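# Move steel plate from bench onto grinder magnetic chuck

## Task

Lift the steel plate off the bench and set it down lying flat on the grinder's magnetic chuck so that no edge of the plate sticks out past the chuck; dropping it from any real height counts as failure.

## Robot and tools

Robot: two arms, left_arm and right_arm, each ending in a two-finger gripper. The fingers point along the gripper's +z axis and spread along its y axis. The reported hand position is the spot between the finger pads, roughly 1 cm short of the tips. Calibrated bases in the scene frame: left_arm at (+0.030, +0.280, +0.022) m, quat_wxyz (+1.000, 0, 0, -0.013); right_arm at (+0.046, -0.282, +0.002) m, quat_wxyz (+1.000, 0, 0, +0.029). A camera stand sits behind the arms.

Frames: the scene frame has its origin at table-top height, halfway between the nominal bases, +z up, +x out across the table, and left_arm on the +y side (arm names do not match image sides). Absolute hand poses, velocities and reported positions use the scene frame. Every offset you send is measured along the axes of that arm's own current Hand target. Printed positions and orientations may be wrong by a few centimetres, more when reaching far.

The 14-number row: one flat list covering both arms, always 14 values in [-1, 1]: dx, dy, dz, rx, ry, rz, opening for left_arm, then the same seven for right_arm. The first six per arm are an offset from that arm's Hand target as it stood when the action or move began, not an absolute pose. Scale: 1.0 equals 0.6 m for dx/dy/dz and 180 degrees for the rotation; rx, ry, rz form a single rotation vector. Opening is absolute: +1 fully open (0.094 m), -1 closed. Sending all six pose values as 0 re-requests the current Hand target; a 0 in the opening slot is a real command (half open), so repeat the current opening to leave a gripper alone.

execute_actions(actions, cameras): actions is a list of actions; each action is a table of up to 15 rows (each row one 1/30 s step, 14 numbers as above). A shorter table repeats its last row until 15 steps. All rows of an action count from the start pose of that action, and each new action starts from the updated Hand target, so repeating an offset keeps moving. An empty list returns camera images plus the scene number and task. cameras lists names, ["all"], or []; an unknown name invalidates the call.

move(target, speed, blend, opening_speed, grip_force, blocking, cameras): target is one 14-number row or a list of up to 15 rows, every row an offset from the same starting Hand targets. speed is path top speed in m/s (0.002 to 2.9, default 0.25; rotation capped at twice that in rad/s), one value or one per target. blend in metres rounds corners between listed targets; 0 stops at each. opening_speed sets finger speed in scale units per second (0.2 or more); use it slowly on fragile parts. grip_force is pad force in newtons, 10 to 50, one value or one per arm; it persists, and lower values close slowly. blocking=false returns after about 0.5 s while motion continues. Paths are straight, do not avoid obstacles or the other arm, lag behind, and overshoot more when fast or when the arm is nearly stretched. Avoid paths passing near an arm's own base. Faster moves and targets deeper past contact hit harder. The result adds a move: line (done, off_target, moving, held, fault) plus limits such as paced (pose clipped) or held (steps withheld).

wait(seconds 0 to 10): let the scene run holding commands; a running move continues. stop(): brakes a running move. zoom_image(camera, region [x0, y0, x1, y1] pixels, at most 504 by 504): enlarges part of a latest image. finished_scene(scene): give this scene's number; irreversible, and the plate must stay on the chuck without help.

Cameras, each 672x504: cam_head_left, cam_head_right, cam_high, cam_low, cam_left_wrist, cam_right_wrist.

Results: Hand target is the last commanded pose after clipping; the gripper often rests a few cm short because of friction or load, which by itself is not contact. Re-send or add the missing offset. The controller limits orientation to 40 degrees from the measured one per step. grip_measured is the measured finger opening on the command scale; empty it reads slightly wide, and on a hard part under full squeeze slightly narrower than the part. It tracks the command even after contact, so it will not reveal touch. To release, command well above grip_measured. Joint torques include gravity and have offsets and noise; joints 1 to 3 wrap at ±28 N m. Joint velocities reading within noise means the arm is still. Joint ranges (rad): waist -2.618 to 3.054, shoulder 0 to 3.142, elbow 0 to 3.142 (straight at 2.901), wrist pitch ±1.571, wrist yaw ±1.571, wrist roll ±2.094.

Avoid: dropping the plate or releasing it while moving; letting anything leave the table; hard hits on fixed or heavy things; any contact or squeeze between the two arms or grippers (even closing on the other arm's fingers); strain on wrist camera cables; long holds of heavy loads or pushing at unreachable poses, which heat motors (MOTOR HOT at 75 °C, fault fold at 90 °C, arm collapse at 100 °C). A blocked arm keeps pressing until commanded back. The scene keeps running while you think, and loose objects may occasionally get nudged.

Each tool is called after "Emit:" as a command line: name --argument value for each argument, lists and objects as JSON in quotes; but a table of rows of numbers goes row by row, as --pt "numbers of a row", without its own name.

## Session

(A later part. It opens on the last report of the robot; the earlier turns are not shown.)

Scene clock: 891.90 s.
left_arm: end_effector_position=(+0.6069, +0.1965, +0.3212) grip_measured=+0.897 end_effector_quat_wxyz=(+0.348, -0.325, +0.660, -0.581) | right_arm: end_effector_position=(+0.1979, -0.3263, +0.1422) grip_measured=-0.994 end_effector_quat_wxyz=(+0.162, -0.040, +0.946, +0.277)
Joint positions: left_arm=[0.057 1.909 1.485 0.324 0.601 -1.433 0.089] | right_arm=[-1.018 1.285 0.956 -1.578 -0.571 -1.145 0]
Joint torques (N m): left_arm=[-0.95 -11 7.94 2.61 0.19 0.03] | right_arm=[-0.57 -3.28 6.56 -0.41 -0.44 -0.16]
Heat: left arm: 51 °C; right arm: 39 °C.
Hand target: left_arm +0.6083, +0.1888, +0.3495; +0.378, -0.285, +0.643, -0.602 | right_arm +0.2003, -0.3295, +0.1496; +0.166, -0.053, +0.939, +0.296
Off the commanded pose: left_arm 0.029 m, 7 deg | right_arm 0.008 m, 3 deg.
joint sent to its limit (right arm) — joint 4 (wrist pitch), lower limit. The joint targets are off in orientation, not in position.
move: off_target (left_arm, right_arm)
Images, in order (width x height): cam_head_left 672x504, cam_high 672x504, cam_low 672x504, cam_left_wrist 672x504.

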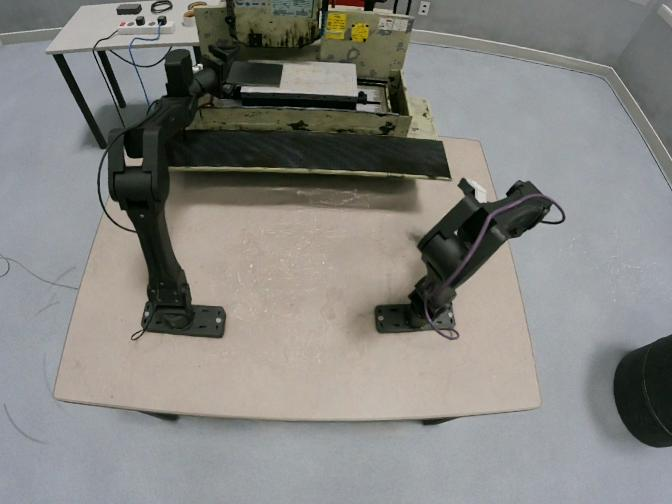

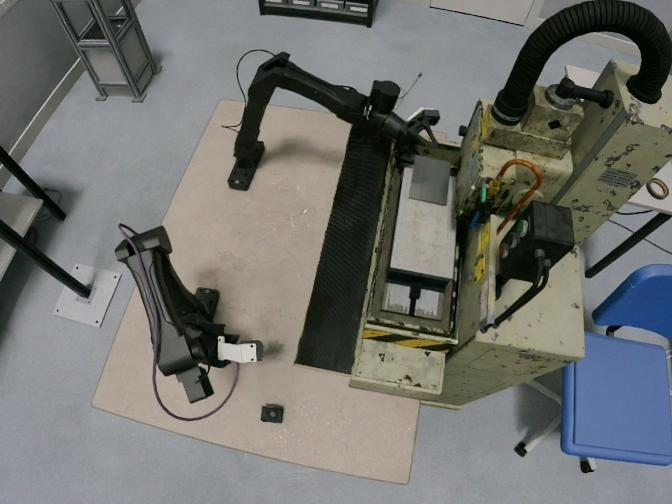

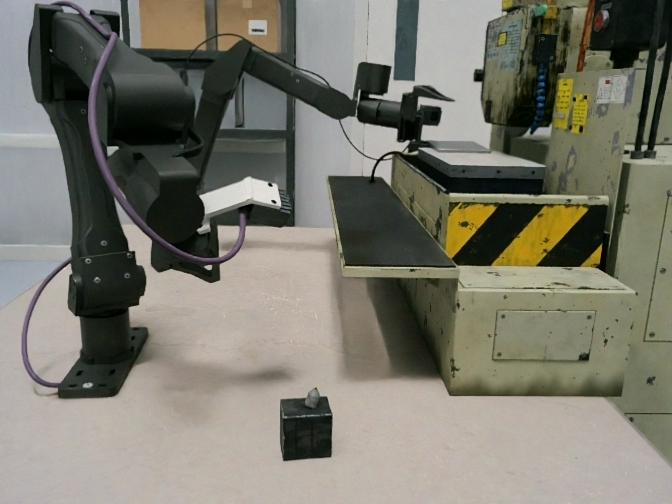

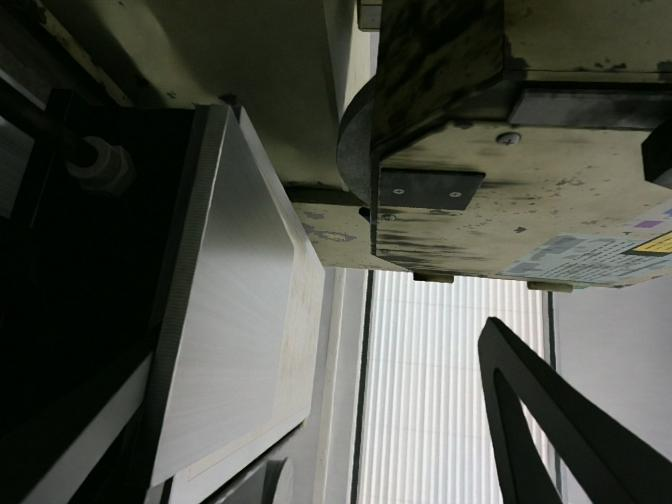

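Emit:
move --pt "0 0.018 0 0 0 0 0.9 0 0 0 0 0 0 -1" --pt "0 0.018 -0.18 0 0 0 0.9 0 0 0 0 0 0 -1" --pt "0 -0.18 -0.18 0 0 0 0.9 0 0 0 0 0 0 -1" --speed 0.07 --cameras '["cam_left_wrist","cam_head_left","cam_low","cam_high"]'

Emit:
zoom_image --camera "cam_low" --region '[370, 80, 570, 230]'

Emit:
zoom_image --camera "cam_high" --region '[350, 70, 520, 300]'

Emit:
zoom_image --camera "cam_head_left" --region '[180, 20, 380, 140]'

Scene clock: 904.10 s.
left_arm: end_effector_position=(+0.5170, +0.2402, +0.4307) grip_measured=+0.897 end_effector_quat_wxyz=(+0.358, -0.302, +0.650, -0.599) | right_arm: end_effector_position=(+0.1979, -0.3263, +0.1422) grip_measured=-0.994 end_effector_quat_wxyz=(+0.162, -0.040, +0.946, +0.277)
Joint positions: left_arm=[0.203 1.581 1.475 0.069 0.773 -1.44 0.089] | right_arm=[-1.018 1.285 0.956 -1.578 -0.571 -1.145 0]
Joint torques (N m): left_arm=[-0.69 -10.06 8.96 1.7 -0.07 0.01] | right_arm=[-0.49 -3.21 6.65 -0.38 -0.43 -0.19]
Heat: left arm: 49 °C; right arm: 39 °C.
Hand target: left_arm +0.5091, +0.2368, +0.4554; +0.378, -0.284, +0.643, -0.602 | right_arm +0.2003, -0.3295, +0.1496; +0.166, -0.053, +0.939, +0.296
Off the commanded pose: left_arm 0.026 m, 3 deg | right_arm 0.008 m, 3 deg.
joint sent to its limit (right arm) — joint 4 (wrist pitch), lower limit. The joint targets are off in orientation, not in position.
move: off_target (left_arm, right_arm)
Images, in order (width x height): cam_head_left 672x504, cam_high 672x504, cam_low 672x504, cam_left_wrist 672x504.

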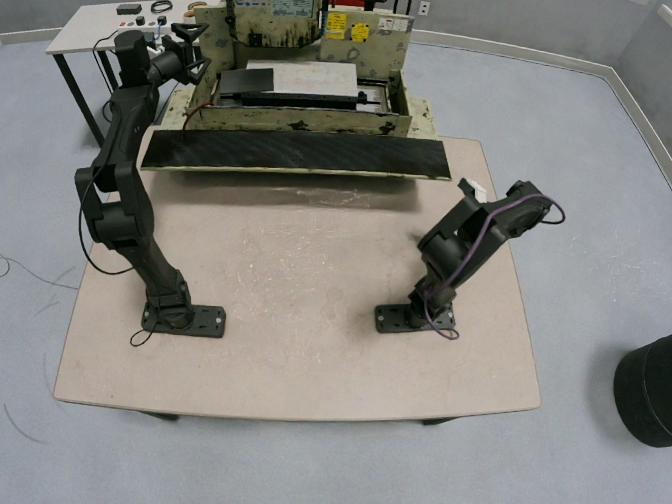

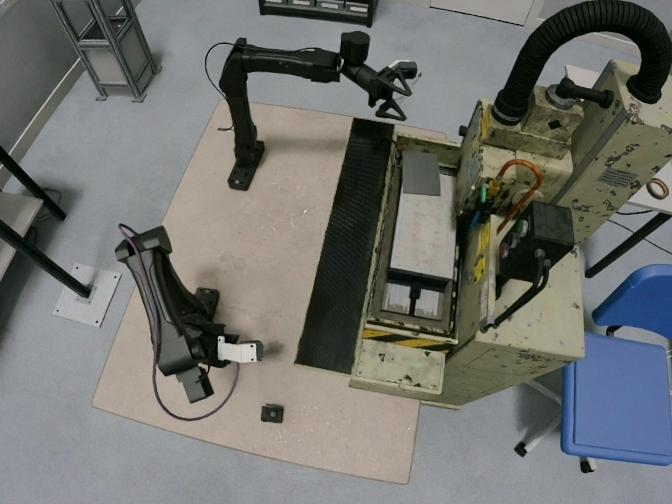

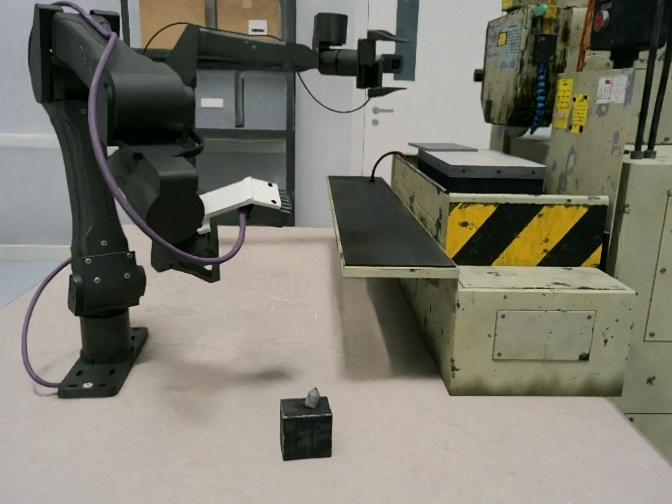

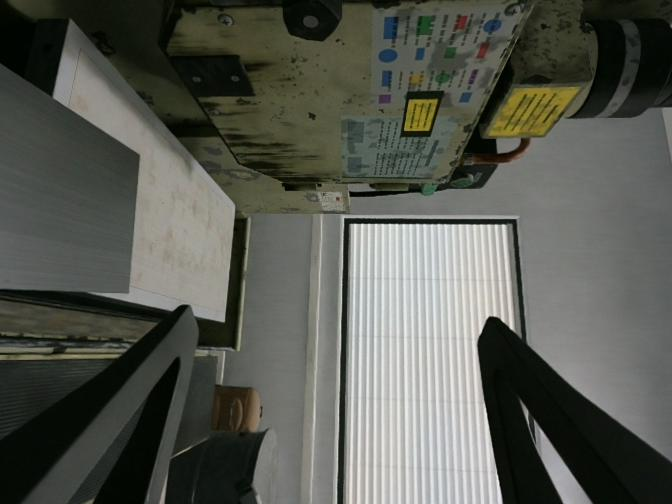

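Scaled by 2.520 from the camera's 672x504 image, which has a finer 960x720 frame.

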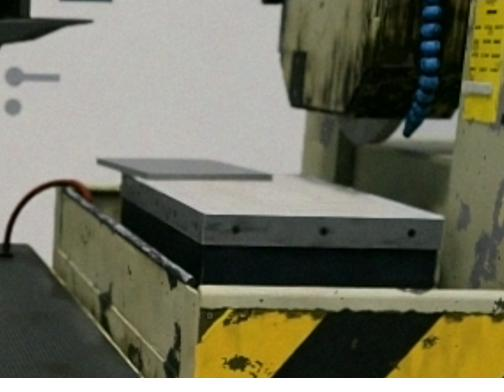

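Scaled by 2.191 from the camera's 672x504 image, which has a finer 960x720 frame.

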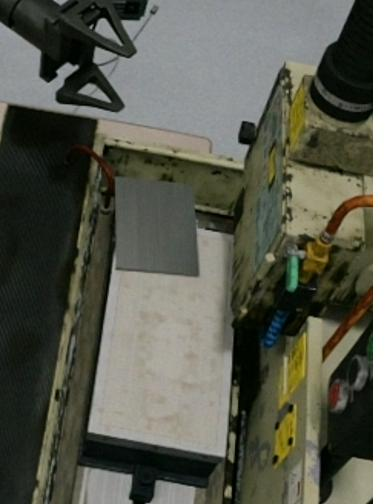

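Scaled by 2.520 from the camera's 672x504 image, which has a finer 960x720 frame.

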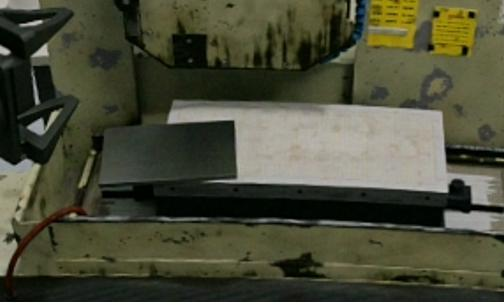

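Emit:
move --target '[-0.17,0.025,0.067,-0.501,-0.114,-0.183,0.1,0,0,0,0,0,0,-1]' --speed 0.3 --cameras '["cam_left_wrist","cam_head_left","cam_low","cam_high"]'

Scene clock: 917.53 s.
left_arm: end_effector_position=(+0.5949, +0.3006, +0.4525) grip_measured=+0.103 end_effector_quat_wxyz=(-0.387, +0.593, -0.585, +0.395) | right_arm: end_effector_position=(+0.1979, -0.3263, +0.1422) grip_measured=-0.994 end_effector_quat_wxyz=(+0.162, -0.040, +0.946, +0.277)
Joint positions: left_arm=[0.077 2.197 2.844 -1.046 0.049 -1.567 0.052] | right_arm=[-1.018 1.285 0.956 -1.578 -0.571 -1.145 0]
Joint torques (N m): left_arm=[-0.7 -9.54 6.63 1.92 -0.18 0] | right_arm=[-0.62 -3.19 6.68 -0.42 -0.43 -0.16]
Heat: left arm: 47 °C; right arm: 39 °C.
Hand target: left_arm +0.6001, +0.2998, +0.4555; -0.164, +0.688, -0.686, +0.168 | right_arm +0.2003, -0.3295, +0.1496; +0.166, -0.053, +0.939, +0.296
Off the commanded pose: left_arm 0.006 m, 67 deg; orientation clipped | right_arm 0.008 m, 3 deg.
elbow stopped short (left arm): the move would have taken joint 3 (elbow) straighter than the controller allows.
joint sent to its limit (right arm) — joint 4 (wrist pitch), lower limit. The joint targets are off in orientation, not in position.
move: off_target (left_arm, right_arm); limits=paced
Images, in order (width x height): cam_head_left 672x504, cam_high 672x504, cam_low 672x504, cam_left_wrist 672x504.

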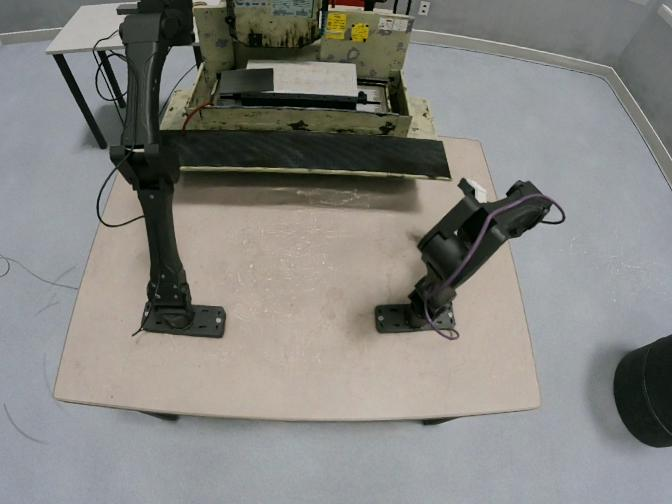

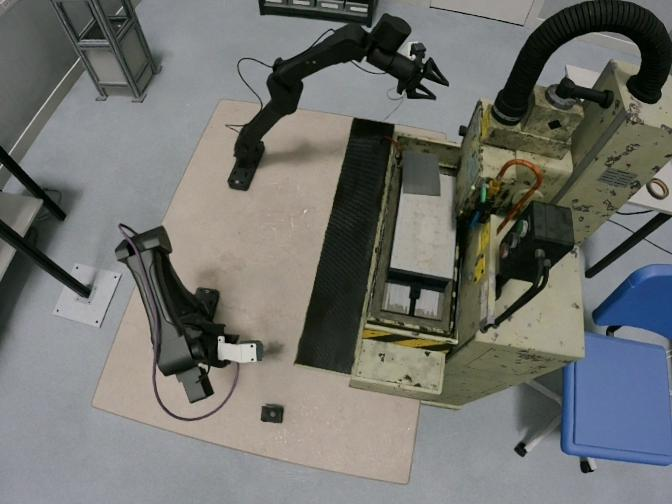

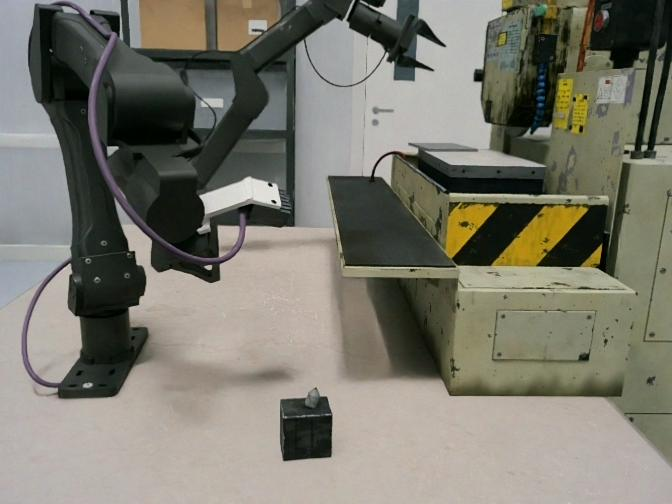

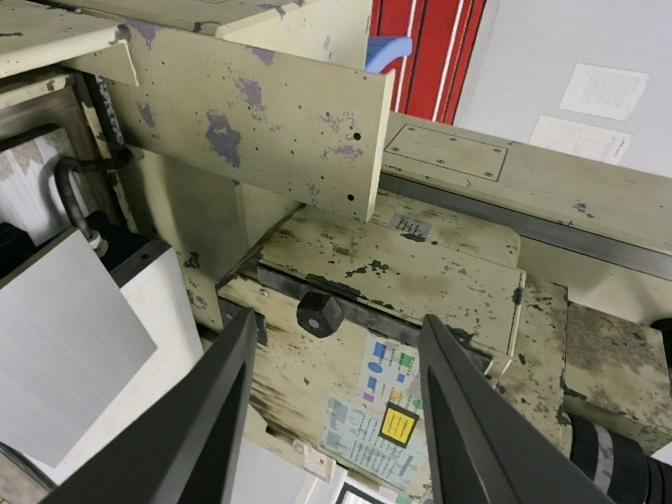

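Emit:
move --target '[-0.10,0.175,-0.024,0.415,0.144,0.76,0.1,0,0,0,0,0,0,-1]' --speed 0.35 --cameras '["cam_left_wrist","cam_head_left","cam_low","cam_high"]'

Scene clock: 941.53 s.
left_arm: end_effector_position=(+0.4987, +0.3602, +0.4225) grip_measured=+0.103 end_effector_quat_wxyz=(+0.593, +0.394, +0.671, -0.209) | right_arm: end_effector_position=(+0.1979, -0.3263, +0.1422) grip_measured=-0.994 end_effector_quat_wxyz=(+0.162, -0.040, +0.946, +0.277)
Joint positions: left_arm=[0.569 2.284 2.82 -1.47 1.307 1.11 0.052] | right_arm=[-1.018 1.285 0.956 -1.578 -0.571 -1.145 0]
Joint torques (N m): left_arm=[-0.32 -9.73 6.37 0.88 0.64 0.05] | right_arm=[-0.51 -3.21 6.56 -0.4 -0.46 -0.15]
Heat: left arm: 45 °C; right arm: 39 °C.
Hand target: left_arm +0.5000, +0.3594, +0.4199; +0.383, +0.555, +0.664, -0.322 | right_arm +0.2003, -0.3295, +0.1496; +0.166, -0.053, +0.939, +0.296
Off the commanded pose: left_arm 0.003 m, 33 deg | right_arm 0.008 m, 3 deg.
joint sent to its limit (right arm) — joint 4 (wrist pitch), lower limit. The joint targets are off in orientation, not in position.
move: off_target (left_arm, right_arm)
Images, in order (width x height): cam_head_left 672x504, cam_high 672x504, cam_low 672x504, cam_left_wrist 672x504.

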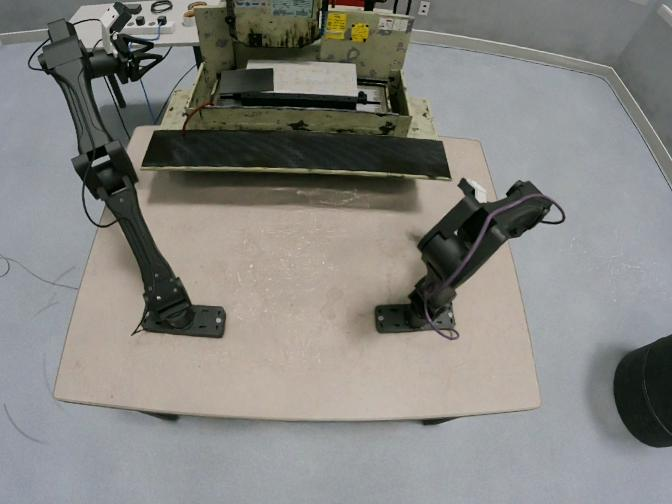

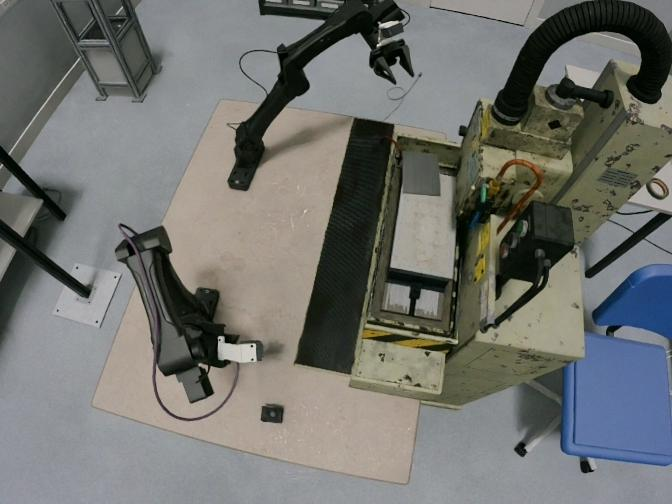

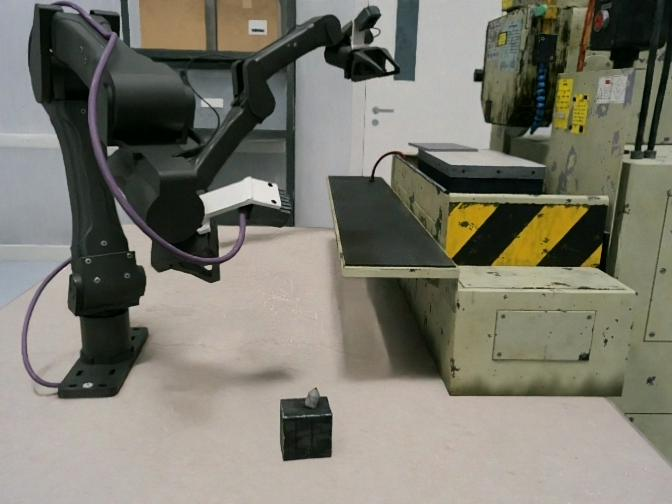

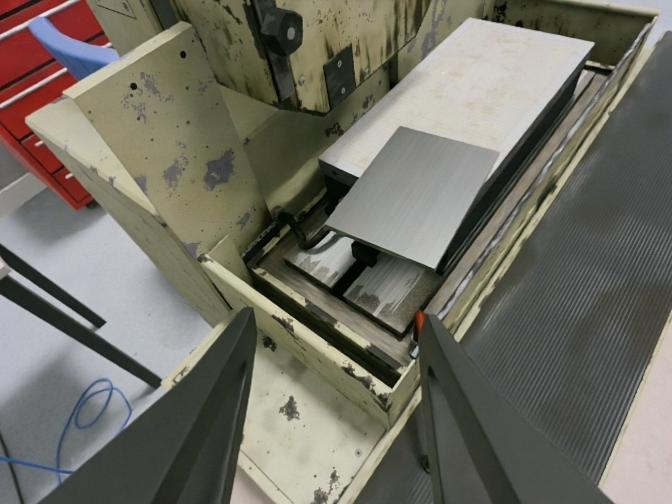

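Emit:
move --target '[0.099,0.158,0.128,-0.096,0,-0.056,-0.3,0,0,0,0,0,0,-1]' --speed 0.2 --cameras '["cam_left_wrist","cam_head_left","cam_low","cam_high"]'

Scene clock: 946.43 s.
left_arm: end_effector_position=(+0.5964, +0.3404, +0.3281) grip_measured=-0.297 end_effector_quat_wxyz=(+0.529, +0.360, +0.742, -0.199) | right_arm: end_effector_position=(+0.1979, -0.3263, +0.1422) grip_measured=-0.994 end_effector_quat_wxyz=(+0.162, -0.040, +0.946, +0.277)
Joint positions: left_arm=[0.409 2.483 2.843 -1.17 1.048 0.832 0.033] | right_arm=[-1.018 1.285 0.956 -1.578 -0.571 -1.145 0]
Joint torques (N m): left_arm=[-0.29 -12.42 7.28 1.3 0.5 -0.14] | right_arm=[-0.62 -3.17 6.68 -0.39 -0.42 -0.18]
Heat: left arm: 44 °C; right arm: 39 °C.
Hand target: left_arm +0.5996, +0.3398, +0.3299; +0.432, +0.431, +0.751, -0.251 | right_arm +0.2003, -0.3295, +0.1496; +0.166, -0.053, +0.939, +0.296
Off the commanded pose: left_arm 0.004 m, 15 deg | right_arm 0.008 m, 3 deg.
elbow stopped short (left arm): the move would have taken joint 3 (elbow) straighter than the controller allows.
joint sent to its limit (right arm) — joint 4 (wrist pitch), lower limit. The joint targets are off in orientation, not in position.
move: off_target (left_arm, right_arm)
Images, in order (width x height): cam_head_left 672x504, cam_high 672x504, cam_low 672x504, cam_left_wrist 672x504.

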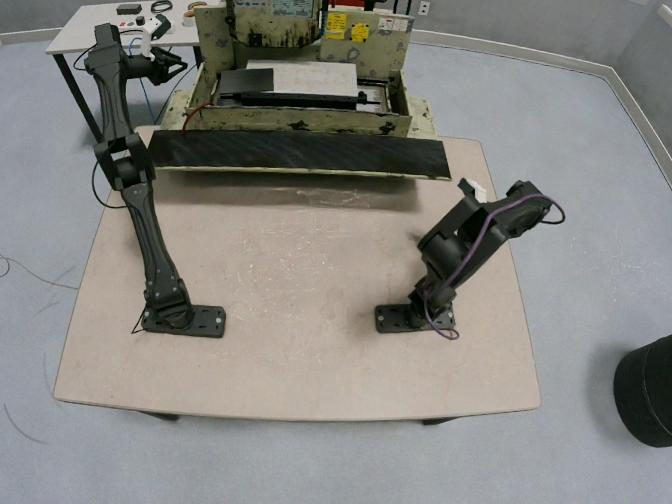

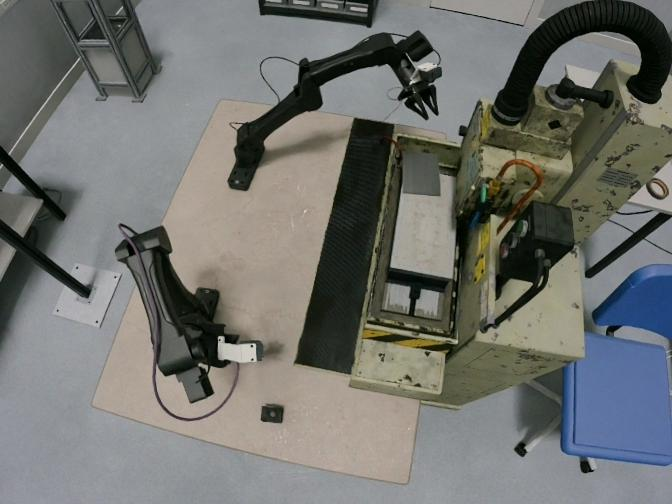

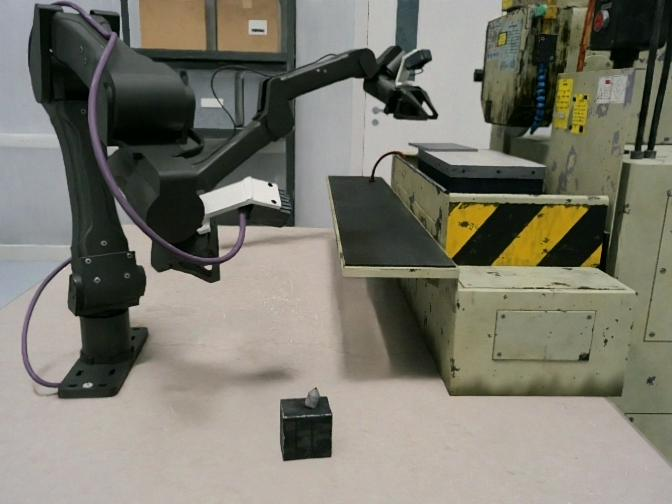

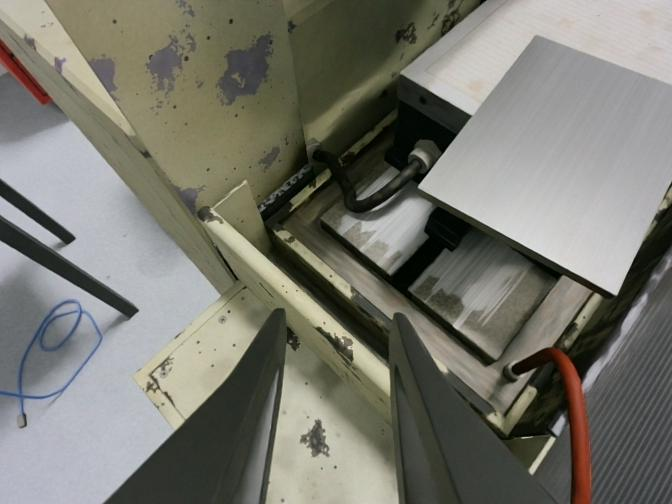

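Emit:
move --target '[0.022,-0.018,0.145,0,0,0,-1,0,0,0,0,0,0,-1]' --speed 0.1 --cameras '["cam_left_wrist","cam_low"]'

Emit:
zoom_image --camera "cam_low" --region '[370, 80, 570, 230]'

Scene clock: 953.93 s.
left_arm: end_effector_position=(+0.6202, +0.2762, +0.2765) grip_measured=-0.993 end_effector_quat_wxyz=(+0.484, +0.392, +0.751, -0.222) | right_arm: end_effector_position=(+0.1979, -0.3263, +0.1422) grip_measured=-0.994 end_effector_quat_wxyz=(+0.162, -0.040, +0.946, +0.277)
Joint positions: left_arm=[0.273 2.566 2.843 -1.152 0.971 0.831 0] | right_arm=[-1.018 1.285 0.956 -1.578 -0.571 -1.145 0]
Joint torques (N m): left_arm=[-0.25 -12.64 7.51 1.29 0.53 -0.08] | right_arm=[-0.53 -3.23 6.63 -0.38 -0.41 -0.15]
Heat: left arm: 44 °C; right arm: 39 °C.
Hand target: left_arm +0.6246, +0.2747, +0.2752; +0.432, +0.431, +0.751, -0.251 | right_arm +0.2003, -0.3295, +0.1496; +0.166, -0.053, +0.939, +0.296
Off the commanded pose: left_arm 0.005 m, 8 deg | right_arm 0.008 m, 3 deg.
elbow stopped short (left arm): the move would have taken joint 3 (elbow) straighter than the controller allows.
joint sent to its limit (right arm) — joint 4 (wrist pitch), lower limit. The joint targets are off in orientation, not in position.
move: off_target (left_arm, right_arm)
Images, in order (width x height): cam_low 672x504, cam_left_wrist 672x504.

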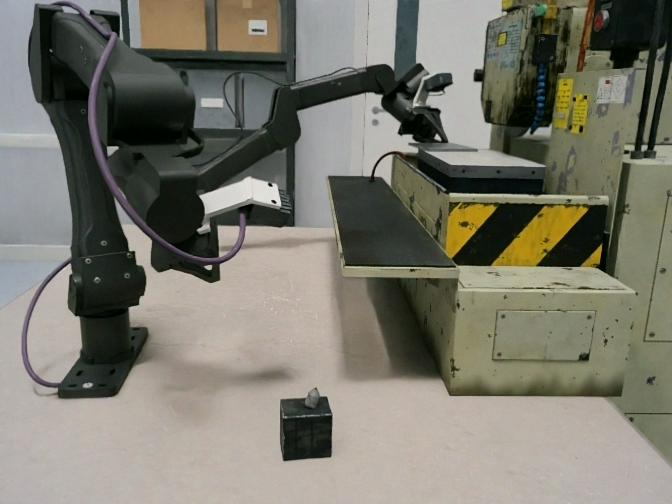

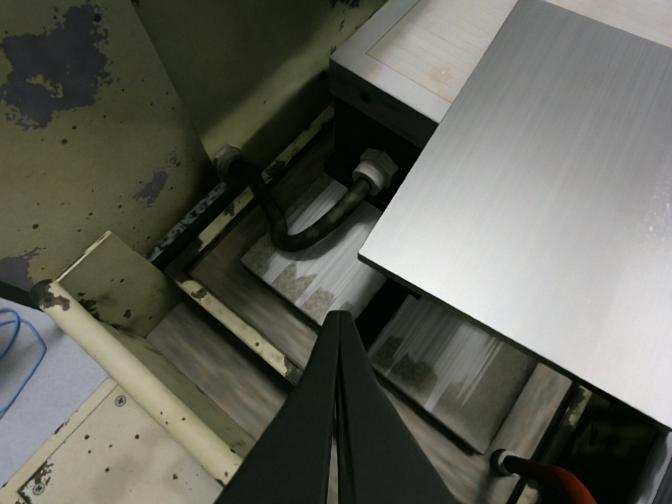

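Scaled by 2.520 from the camera's 672x504 image, which has a finer 960x720 frame.

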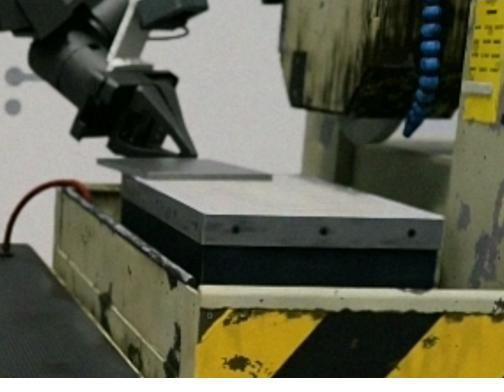

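Emit:
move --pt "0.0145 -0.042 -0.008 0 0 0 -1 0 0 0 0 0 0 -1" --pt "-0.021 -0.084 0.054 0 0 0 -1 0 0 0 0 0 0 -1" --speed 0.04 --cameras '["cam_left_wrist","cam_low","cam_high"]'

Emit:
zoom_image --camera "cam_low" --region '[370, 80, 570, 230]'

Emit:
zoom_image --camera "cam_high" --region '[350, 70, 520, 300]'

Scene clock: 965.77 s.
left_arm: end_effector_position=(+0.6022, +0.2369, +0.2534) grip_measured=-0.993 end_effector_quat_wxyz=(+0.424, +0.419, +0.768, -0.236) | right_arm: end_effector_position=(+0.1979, -0.3263, +0.1422) grip_measured=-0.994 end_effector_quat_wxyz=(+0.162, -0.040, +0.946, +0.277)
Joint positions: left_arm=[0.198 2.566 2.843 -1.297 0.902 0.898 0] | right_arm=[-1.018 1.285 0.956 -1.578 -0.571 -1.145 0]
Joint torques (N m): left_arm=[-2.09 -15.35 7.15 1.03 0.81 -0.11] | right_arm=[-0.47 -3.23 6.53 -0.39 -0.49 -0.16]
Heat: left arm: 44 °C; right arm: 39 °C.
Hand target: left_arm +0.5982, +0.2197, +0.2701; +0.432, +0.431, +0.751, -0.251 | right_arm +0.2003, -0.3295, +0.1496; +0.166, -0.053, +0.939, +0.296
Off the commanded pose: left_arm 0.024 m, 3 deg | right_arm 0.008 m, 3 deg.
elbow stopped short (left arm): the move would have taken joint 3 (elbow) straighter than the controller allows.
joint sent to its limit (right arm) — joint 4 (wrist pitch), lower limit. The joint targets are off in orientation, not in position.
move: off_target (left_arm, right_arm)
Images, in order (width x height): cam_high 672x504, cam_low 672x504, cam_left_wrist 672x504.

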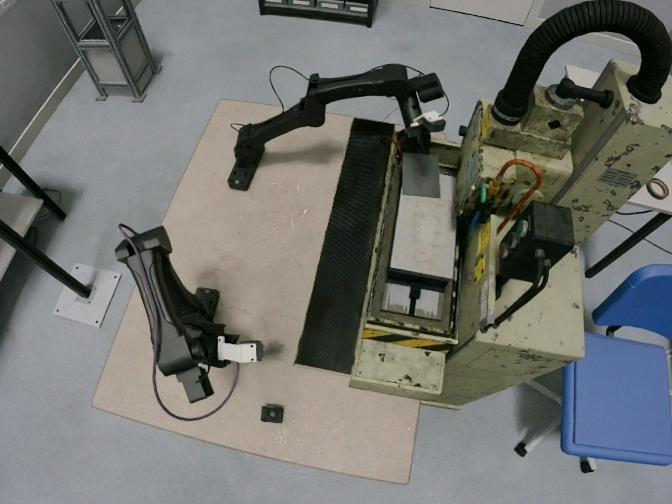

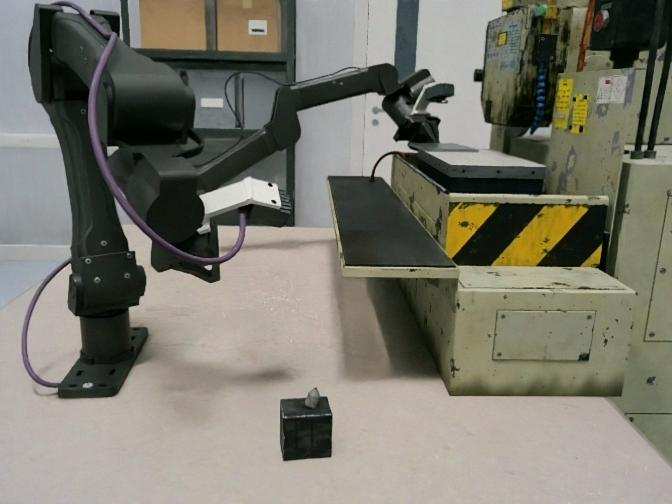

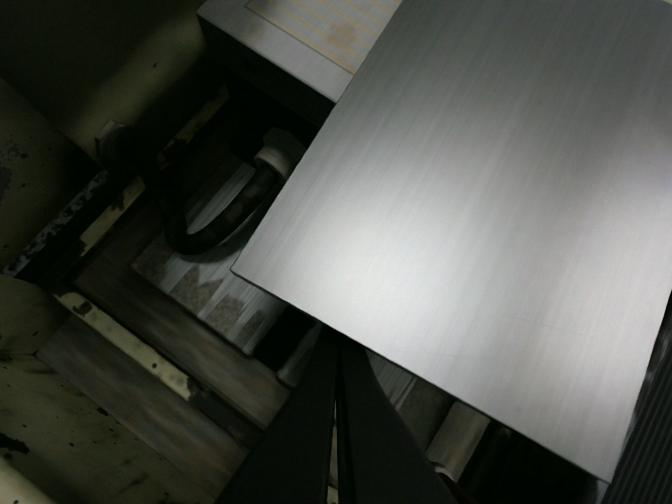

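Scaled by 2.520 from the camera's 672x504 image, which has a finer 960x720 frame.

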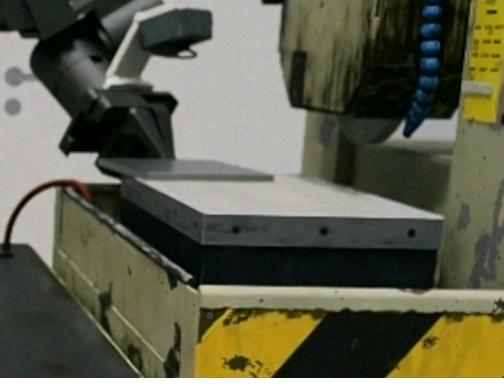

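Scaled by 2.191 from the camera's 672x504 image, which has a finer 960x720 frame.

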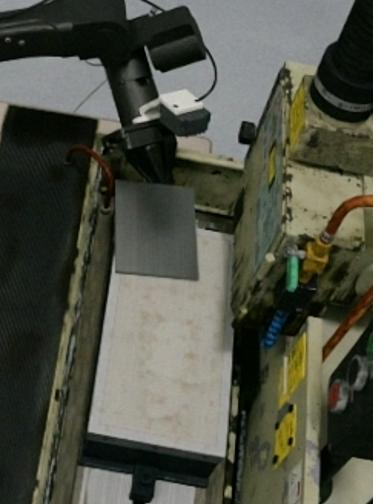

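Emit:
move --pt "0.030 0.035 -0.0525 0 0 0 -1 0 0 0 0 0 0 -1" --pt "0.0128 0.035 -0.0625 0 0 0 -1 0 0 0 0 0 0 -1" --pt "-0.0173 0 -0.010 0 0 0 -1 0 0 0 0 0 0 -1" --speed 0.05 --cameras '["cam_left_wrist","cam_low","cam_high"]'

Emit:
zoom_image --camera "cam_low" --region '[370, 80, 570, 230]'

Emit:
zoom_image --camera "cam_high" --region '[350, 70, 520, 300]'

Scene clock: 974.00 s.
left_arm: end_effector_position=(+0.6014, +0.2360, +0.2537) grip_measured=-0.993 end_effector_quat_wxyz=(+0.421, +0.409, +0.772, -0.244) | right_arm: end_effector_position=(+0.1979, -0.3263, +0.1422) grip_measured=-0.994 end_effector_quat_wxyz=(+0.162, -0.040, +0.946, +0.277)
Joint positions: left_arm=[0.198 2.566 2.843 -1.301 0.907 0.874 0] | right_arm=[-1.018 1.285 0.956 -1.578 -0.571 -1.145 0]
Joint torques (N m): left_arm=[-2.07 -17.14 7.38 1.15 0.78 -0.1] | right_arm=[-0.69 -3.23 6.6 -0.37 -0.48 -0.15]
Heat: left arm: 44 °C; right arm: 39 °C.
Hand target: left_arm +0.5982, +0.2197, +0.2821; +0.432, +0.431, +0.751, -0.251 | right_arm +0.2003, -0.3295, +0.1496; +0.166, -0.053, +0.939, +0.296
Off the commanded pose: left_arm 0.033 m, 4 deg | right_arm 0.008 m, 3 deg.
elbow stopped short (left arm): the move would have taken joint 3 (elbow) straighter than the controller allows.
joint sent to its limit (right arm) — joint 4 (wrist pitch), lower limit. The joint targets are off in orientation, not in position.
move: off_target (left_arm, right_arm)
Images, in order (width x height): cam_high 672x504, cam_low 672x504, cam_left_wrist 672x504.

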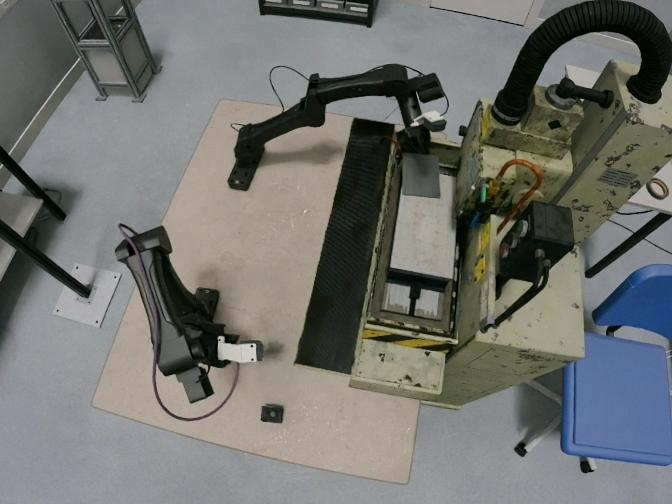

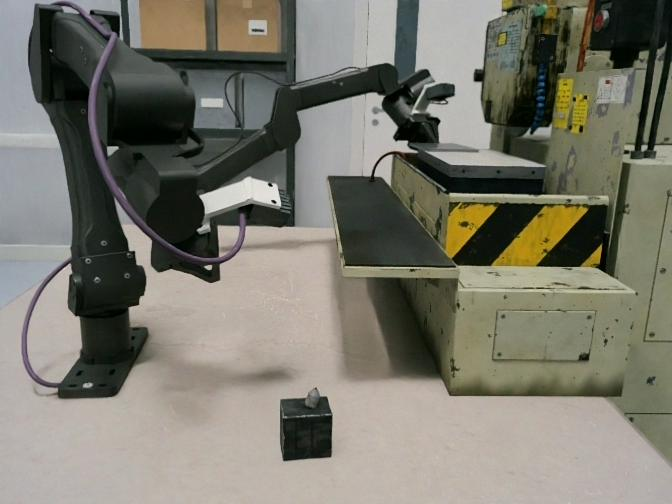

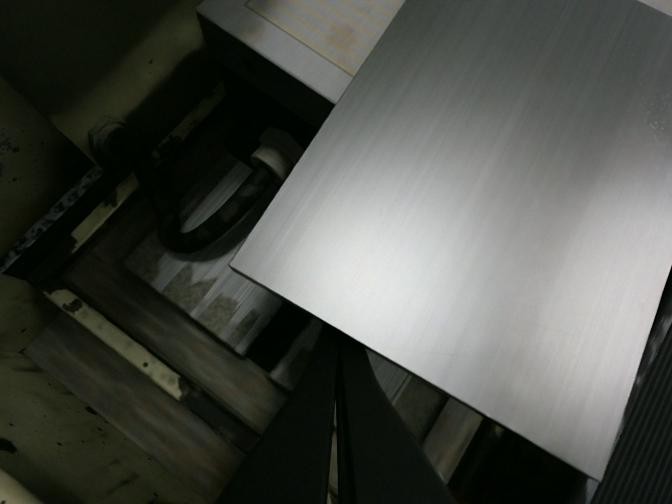

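Scaled by 2.520 from the camera's 672x504 image, which has a finer 960x720 frame.

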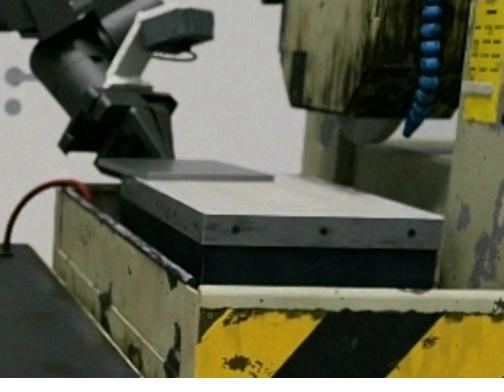

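Scaled by 2.191 from the camera's 672x504 image, which has a finer 960x720 frame.

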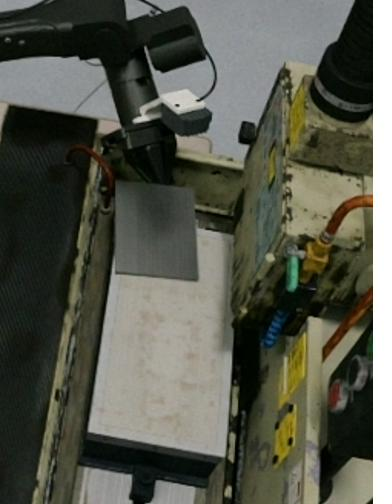

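Emit:
move --target '[0.036,0.042,-0.05,0,0,0,-1,0,0,0,0,0,0,-1]' --speed 0.05 --cameras '["cam_left_wrist","cam_low"]'

Emit:
zoom_image --camera "cam_low" --region '[370, 80, 570, 230]'

Scene clock: 977.63 s.
left_arm: end_effector_position=(+0.6017, +0.2669, +0.2591) grip_measured=-0.993 end_effector_quat_wxyz=(+0.440, +0.398, +0.768, -0.240) | right_arm: end_effector_position=(+0.1979, -0.3263, +0.1422) grip_measured=-0.994 end_effector_quat_wxyz=(+0.162, -0.040, +0.946, +0.277)
Joint positions: left_arm=[0.261 2.566 2.843 -1.297 0.947 0.903 0] | right_arm=[-1.018 1.285 0.956 -1.578 -0.571 -1.145 0]
Joint torques (N m): left_arm=[-0.08 -15.47 7.36 1.14 0.76 0.1] | right_arm=[-0.64 -3.19 6.53 -0.38 -0.44 -0.15]
Heat: left arm: 44 °C; right arm: 39 °C.
Hand target: left_arm +0.6015, +0.2641, +0.2783; +0.432, +0.431, +0.751, -0.251 | right_arm +0.2003, -0.3295, +0.1496; +0.166, -0.053, +0.939, +0.296
Off the commanded pose: left_arm 0.019 m, 5 deg | right_arm 0.008 m, 3 deg.
elbow stopped short (left arm): the move would have taken joint 3 (elbow) straighter than the controller allows.
joint sent to its limit (right arm) — joint 4 (wrist pitch), lower limit. The joint targets are off in orientation, not in position.
move: off_target (left_arm, right_arm)
Images, in order (width x height): cam_low 672x504, cam_left_wrist 672x504.

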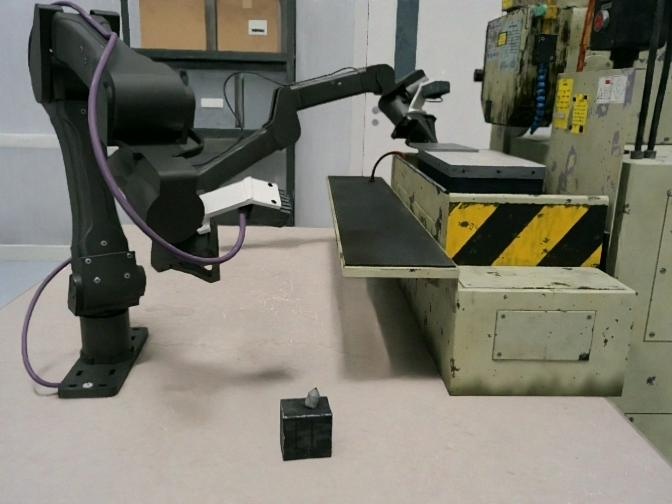

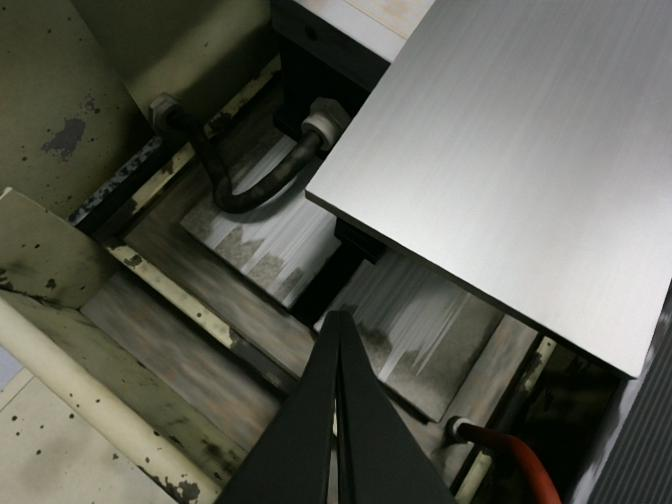

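Scaled by 2.520 from the camera's 672x504 image, which has a finer 960x720 frame.

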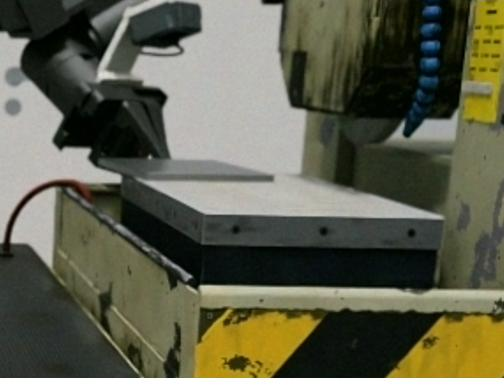

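Emit:
move --target '[-0.04,0,-0.026,0,0,0,-1,0,0,0,0,0,0,-1]' --speed 0.06

Emit:
move --target '[0.02,0,0.012,0,0,0,-1,0,0,0,0,0,0,-1]' --speed 0.04 --cameras '["cam_left_wrist","cam_low"]'

Emit:
zoom_image --camera "cam_low" --region '[370, 100, 470, 180]'

Scene clock: 982.23 s.
left_arm: end_effector_position=(+0.6054, +0.2675, +0.2707) grip_measured=-0.993 end_effector_quat_wxyz=(+0.453, +0.390, +0.766, -0.236) | right_arm: end_effector_position=(+0.1979, -0.3263, +0.1422) grip_measured=-0.994 end_effector_quat_wxyz=(+0.162, -0.040, +0.946, +0.277)
Joint positions: left_arm=[0.261 2.552 2.843 -1.258 0.949 0.858 0] | right_arm=[-1.018 1.285 0.956 -1.578 -0.571 -1.145 0]
Joint torques (N m): left_arm=[0.24 -18.37 7.39 1.22 0.73 -0.11] | right_arm=[-0.55 -3.32 6.72 -0.4 -0.49 -0.16]
Heat: left arm: 44 °C; right arm: 39 °C.
Hand target: left_arm +0.6009, +0.2655, +0.3068; +0.432, +0.431, +0.751, -0.251 | right_arm +0.2003, -0.3295, +0.1496; +0.166, -0.053, +0.939, +0.296
Off the commanded pose: left_arm 0.036 m, 6 deg | right_arm 0.008 m, 3 deg.
elbow stopped short (left arm): the move would have taken joint 3 (elbow) straighter than the controller allows.
joint sent to its limit (right arm) — joint 4 (wrist pitch), lower limit. The joint targets are off in orientation, not in position.
move: off_target (left_arm, right_arm)

Scene clock: 984.03 s.
left_arm: end_effector_position=(+0.6053, +0.2675, +0.2708) grip_measured=-0.993 end_effector_quat_wxyz=(+0.454, +0.393, +0.765, -0.234) | right_arm: end_effector_position=(+0.1979, -0.3263, +0.1422) grip_measured=-0.994 end_effector_quat_wxyz=(+0.162, -0.040, +0.946, +0.277)
Joint positions: left_arm=[0.261 2.552 2.843 -1.258 0.95 0.867 0] | right_arm=[-1.018 1.285 0.956 -1.578 -0.571 -1.145 0]
Joint torques (N m): left_arm=[0.2 -16.2 7.39 1.06 0.74 0.16] | right_arm=[-0.5 -3.19 6.64 -0.41 -0.43 -0.16]
Heat: left arm: 44 °C; right arm: 39 °C.
Hand target: left_arm +0.6010, +0.2653, +0.2928; +0.432, +0.431, +0.751, -0.251 | right_arm +0.2003, -0.3295, +0.1496; +0.166, -0.053, +0.939, +0.296
Off the commanded pose: left_arm 0.023 m, 6 deg | right_arm 0.008 m, 3 deg.
elbow stopped short (left arm): the move would have taken joint 3 (elbow) straighter than the controller allows.
joint sent to its limit (right arm) — joint 4 (wrist pitch), lower limit. The joint targets are off in orientation, not in position.
move: off_target (left_arm, right_arm)
Images, in order (width x height): cam_low 672x504, cam_left_wrist 672x504.

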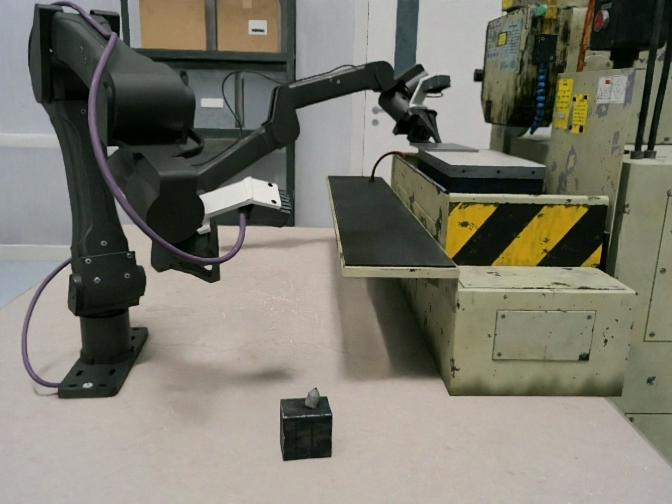

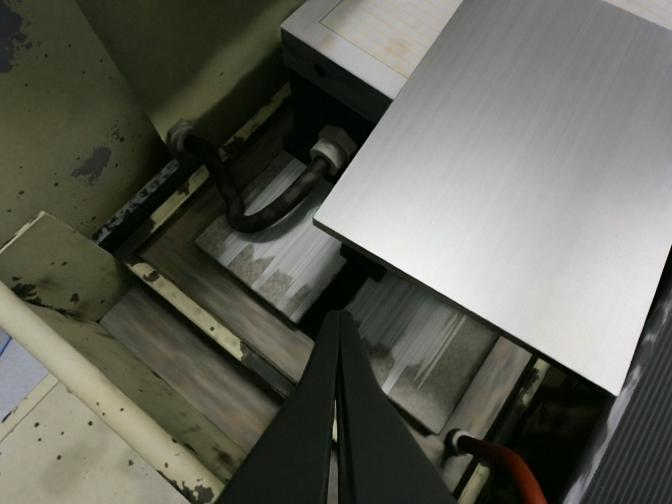

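Scaled by 5.040 from the camera's 672x504 image, which has a finer 960x720 frame.

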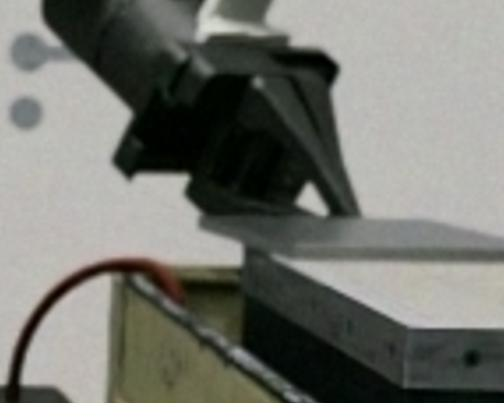

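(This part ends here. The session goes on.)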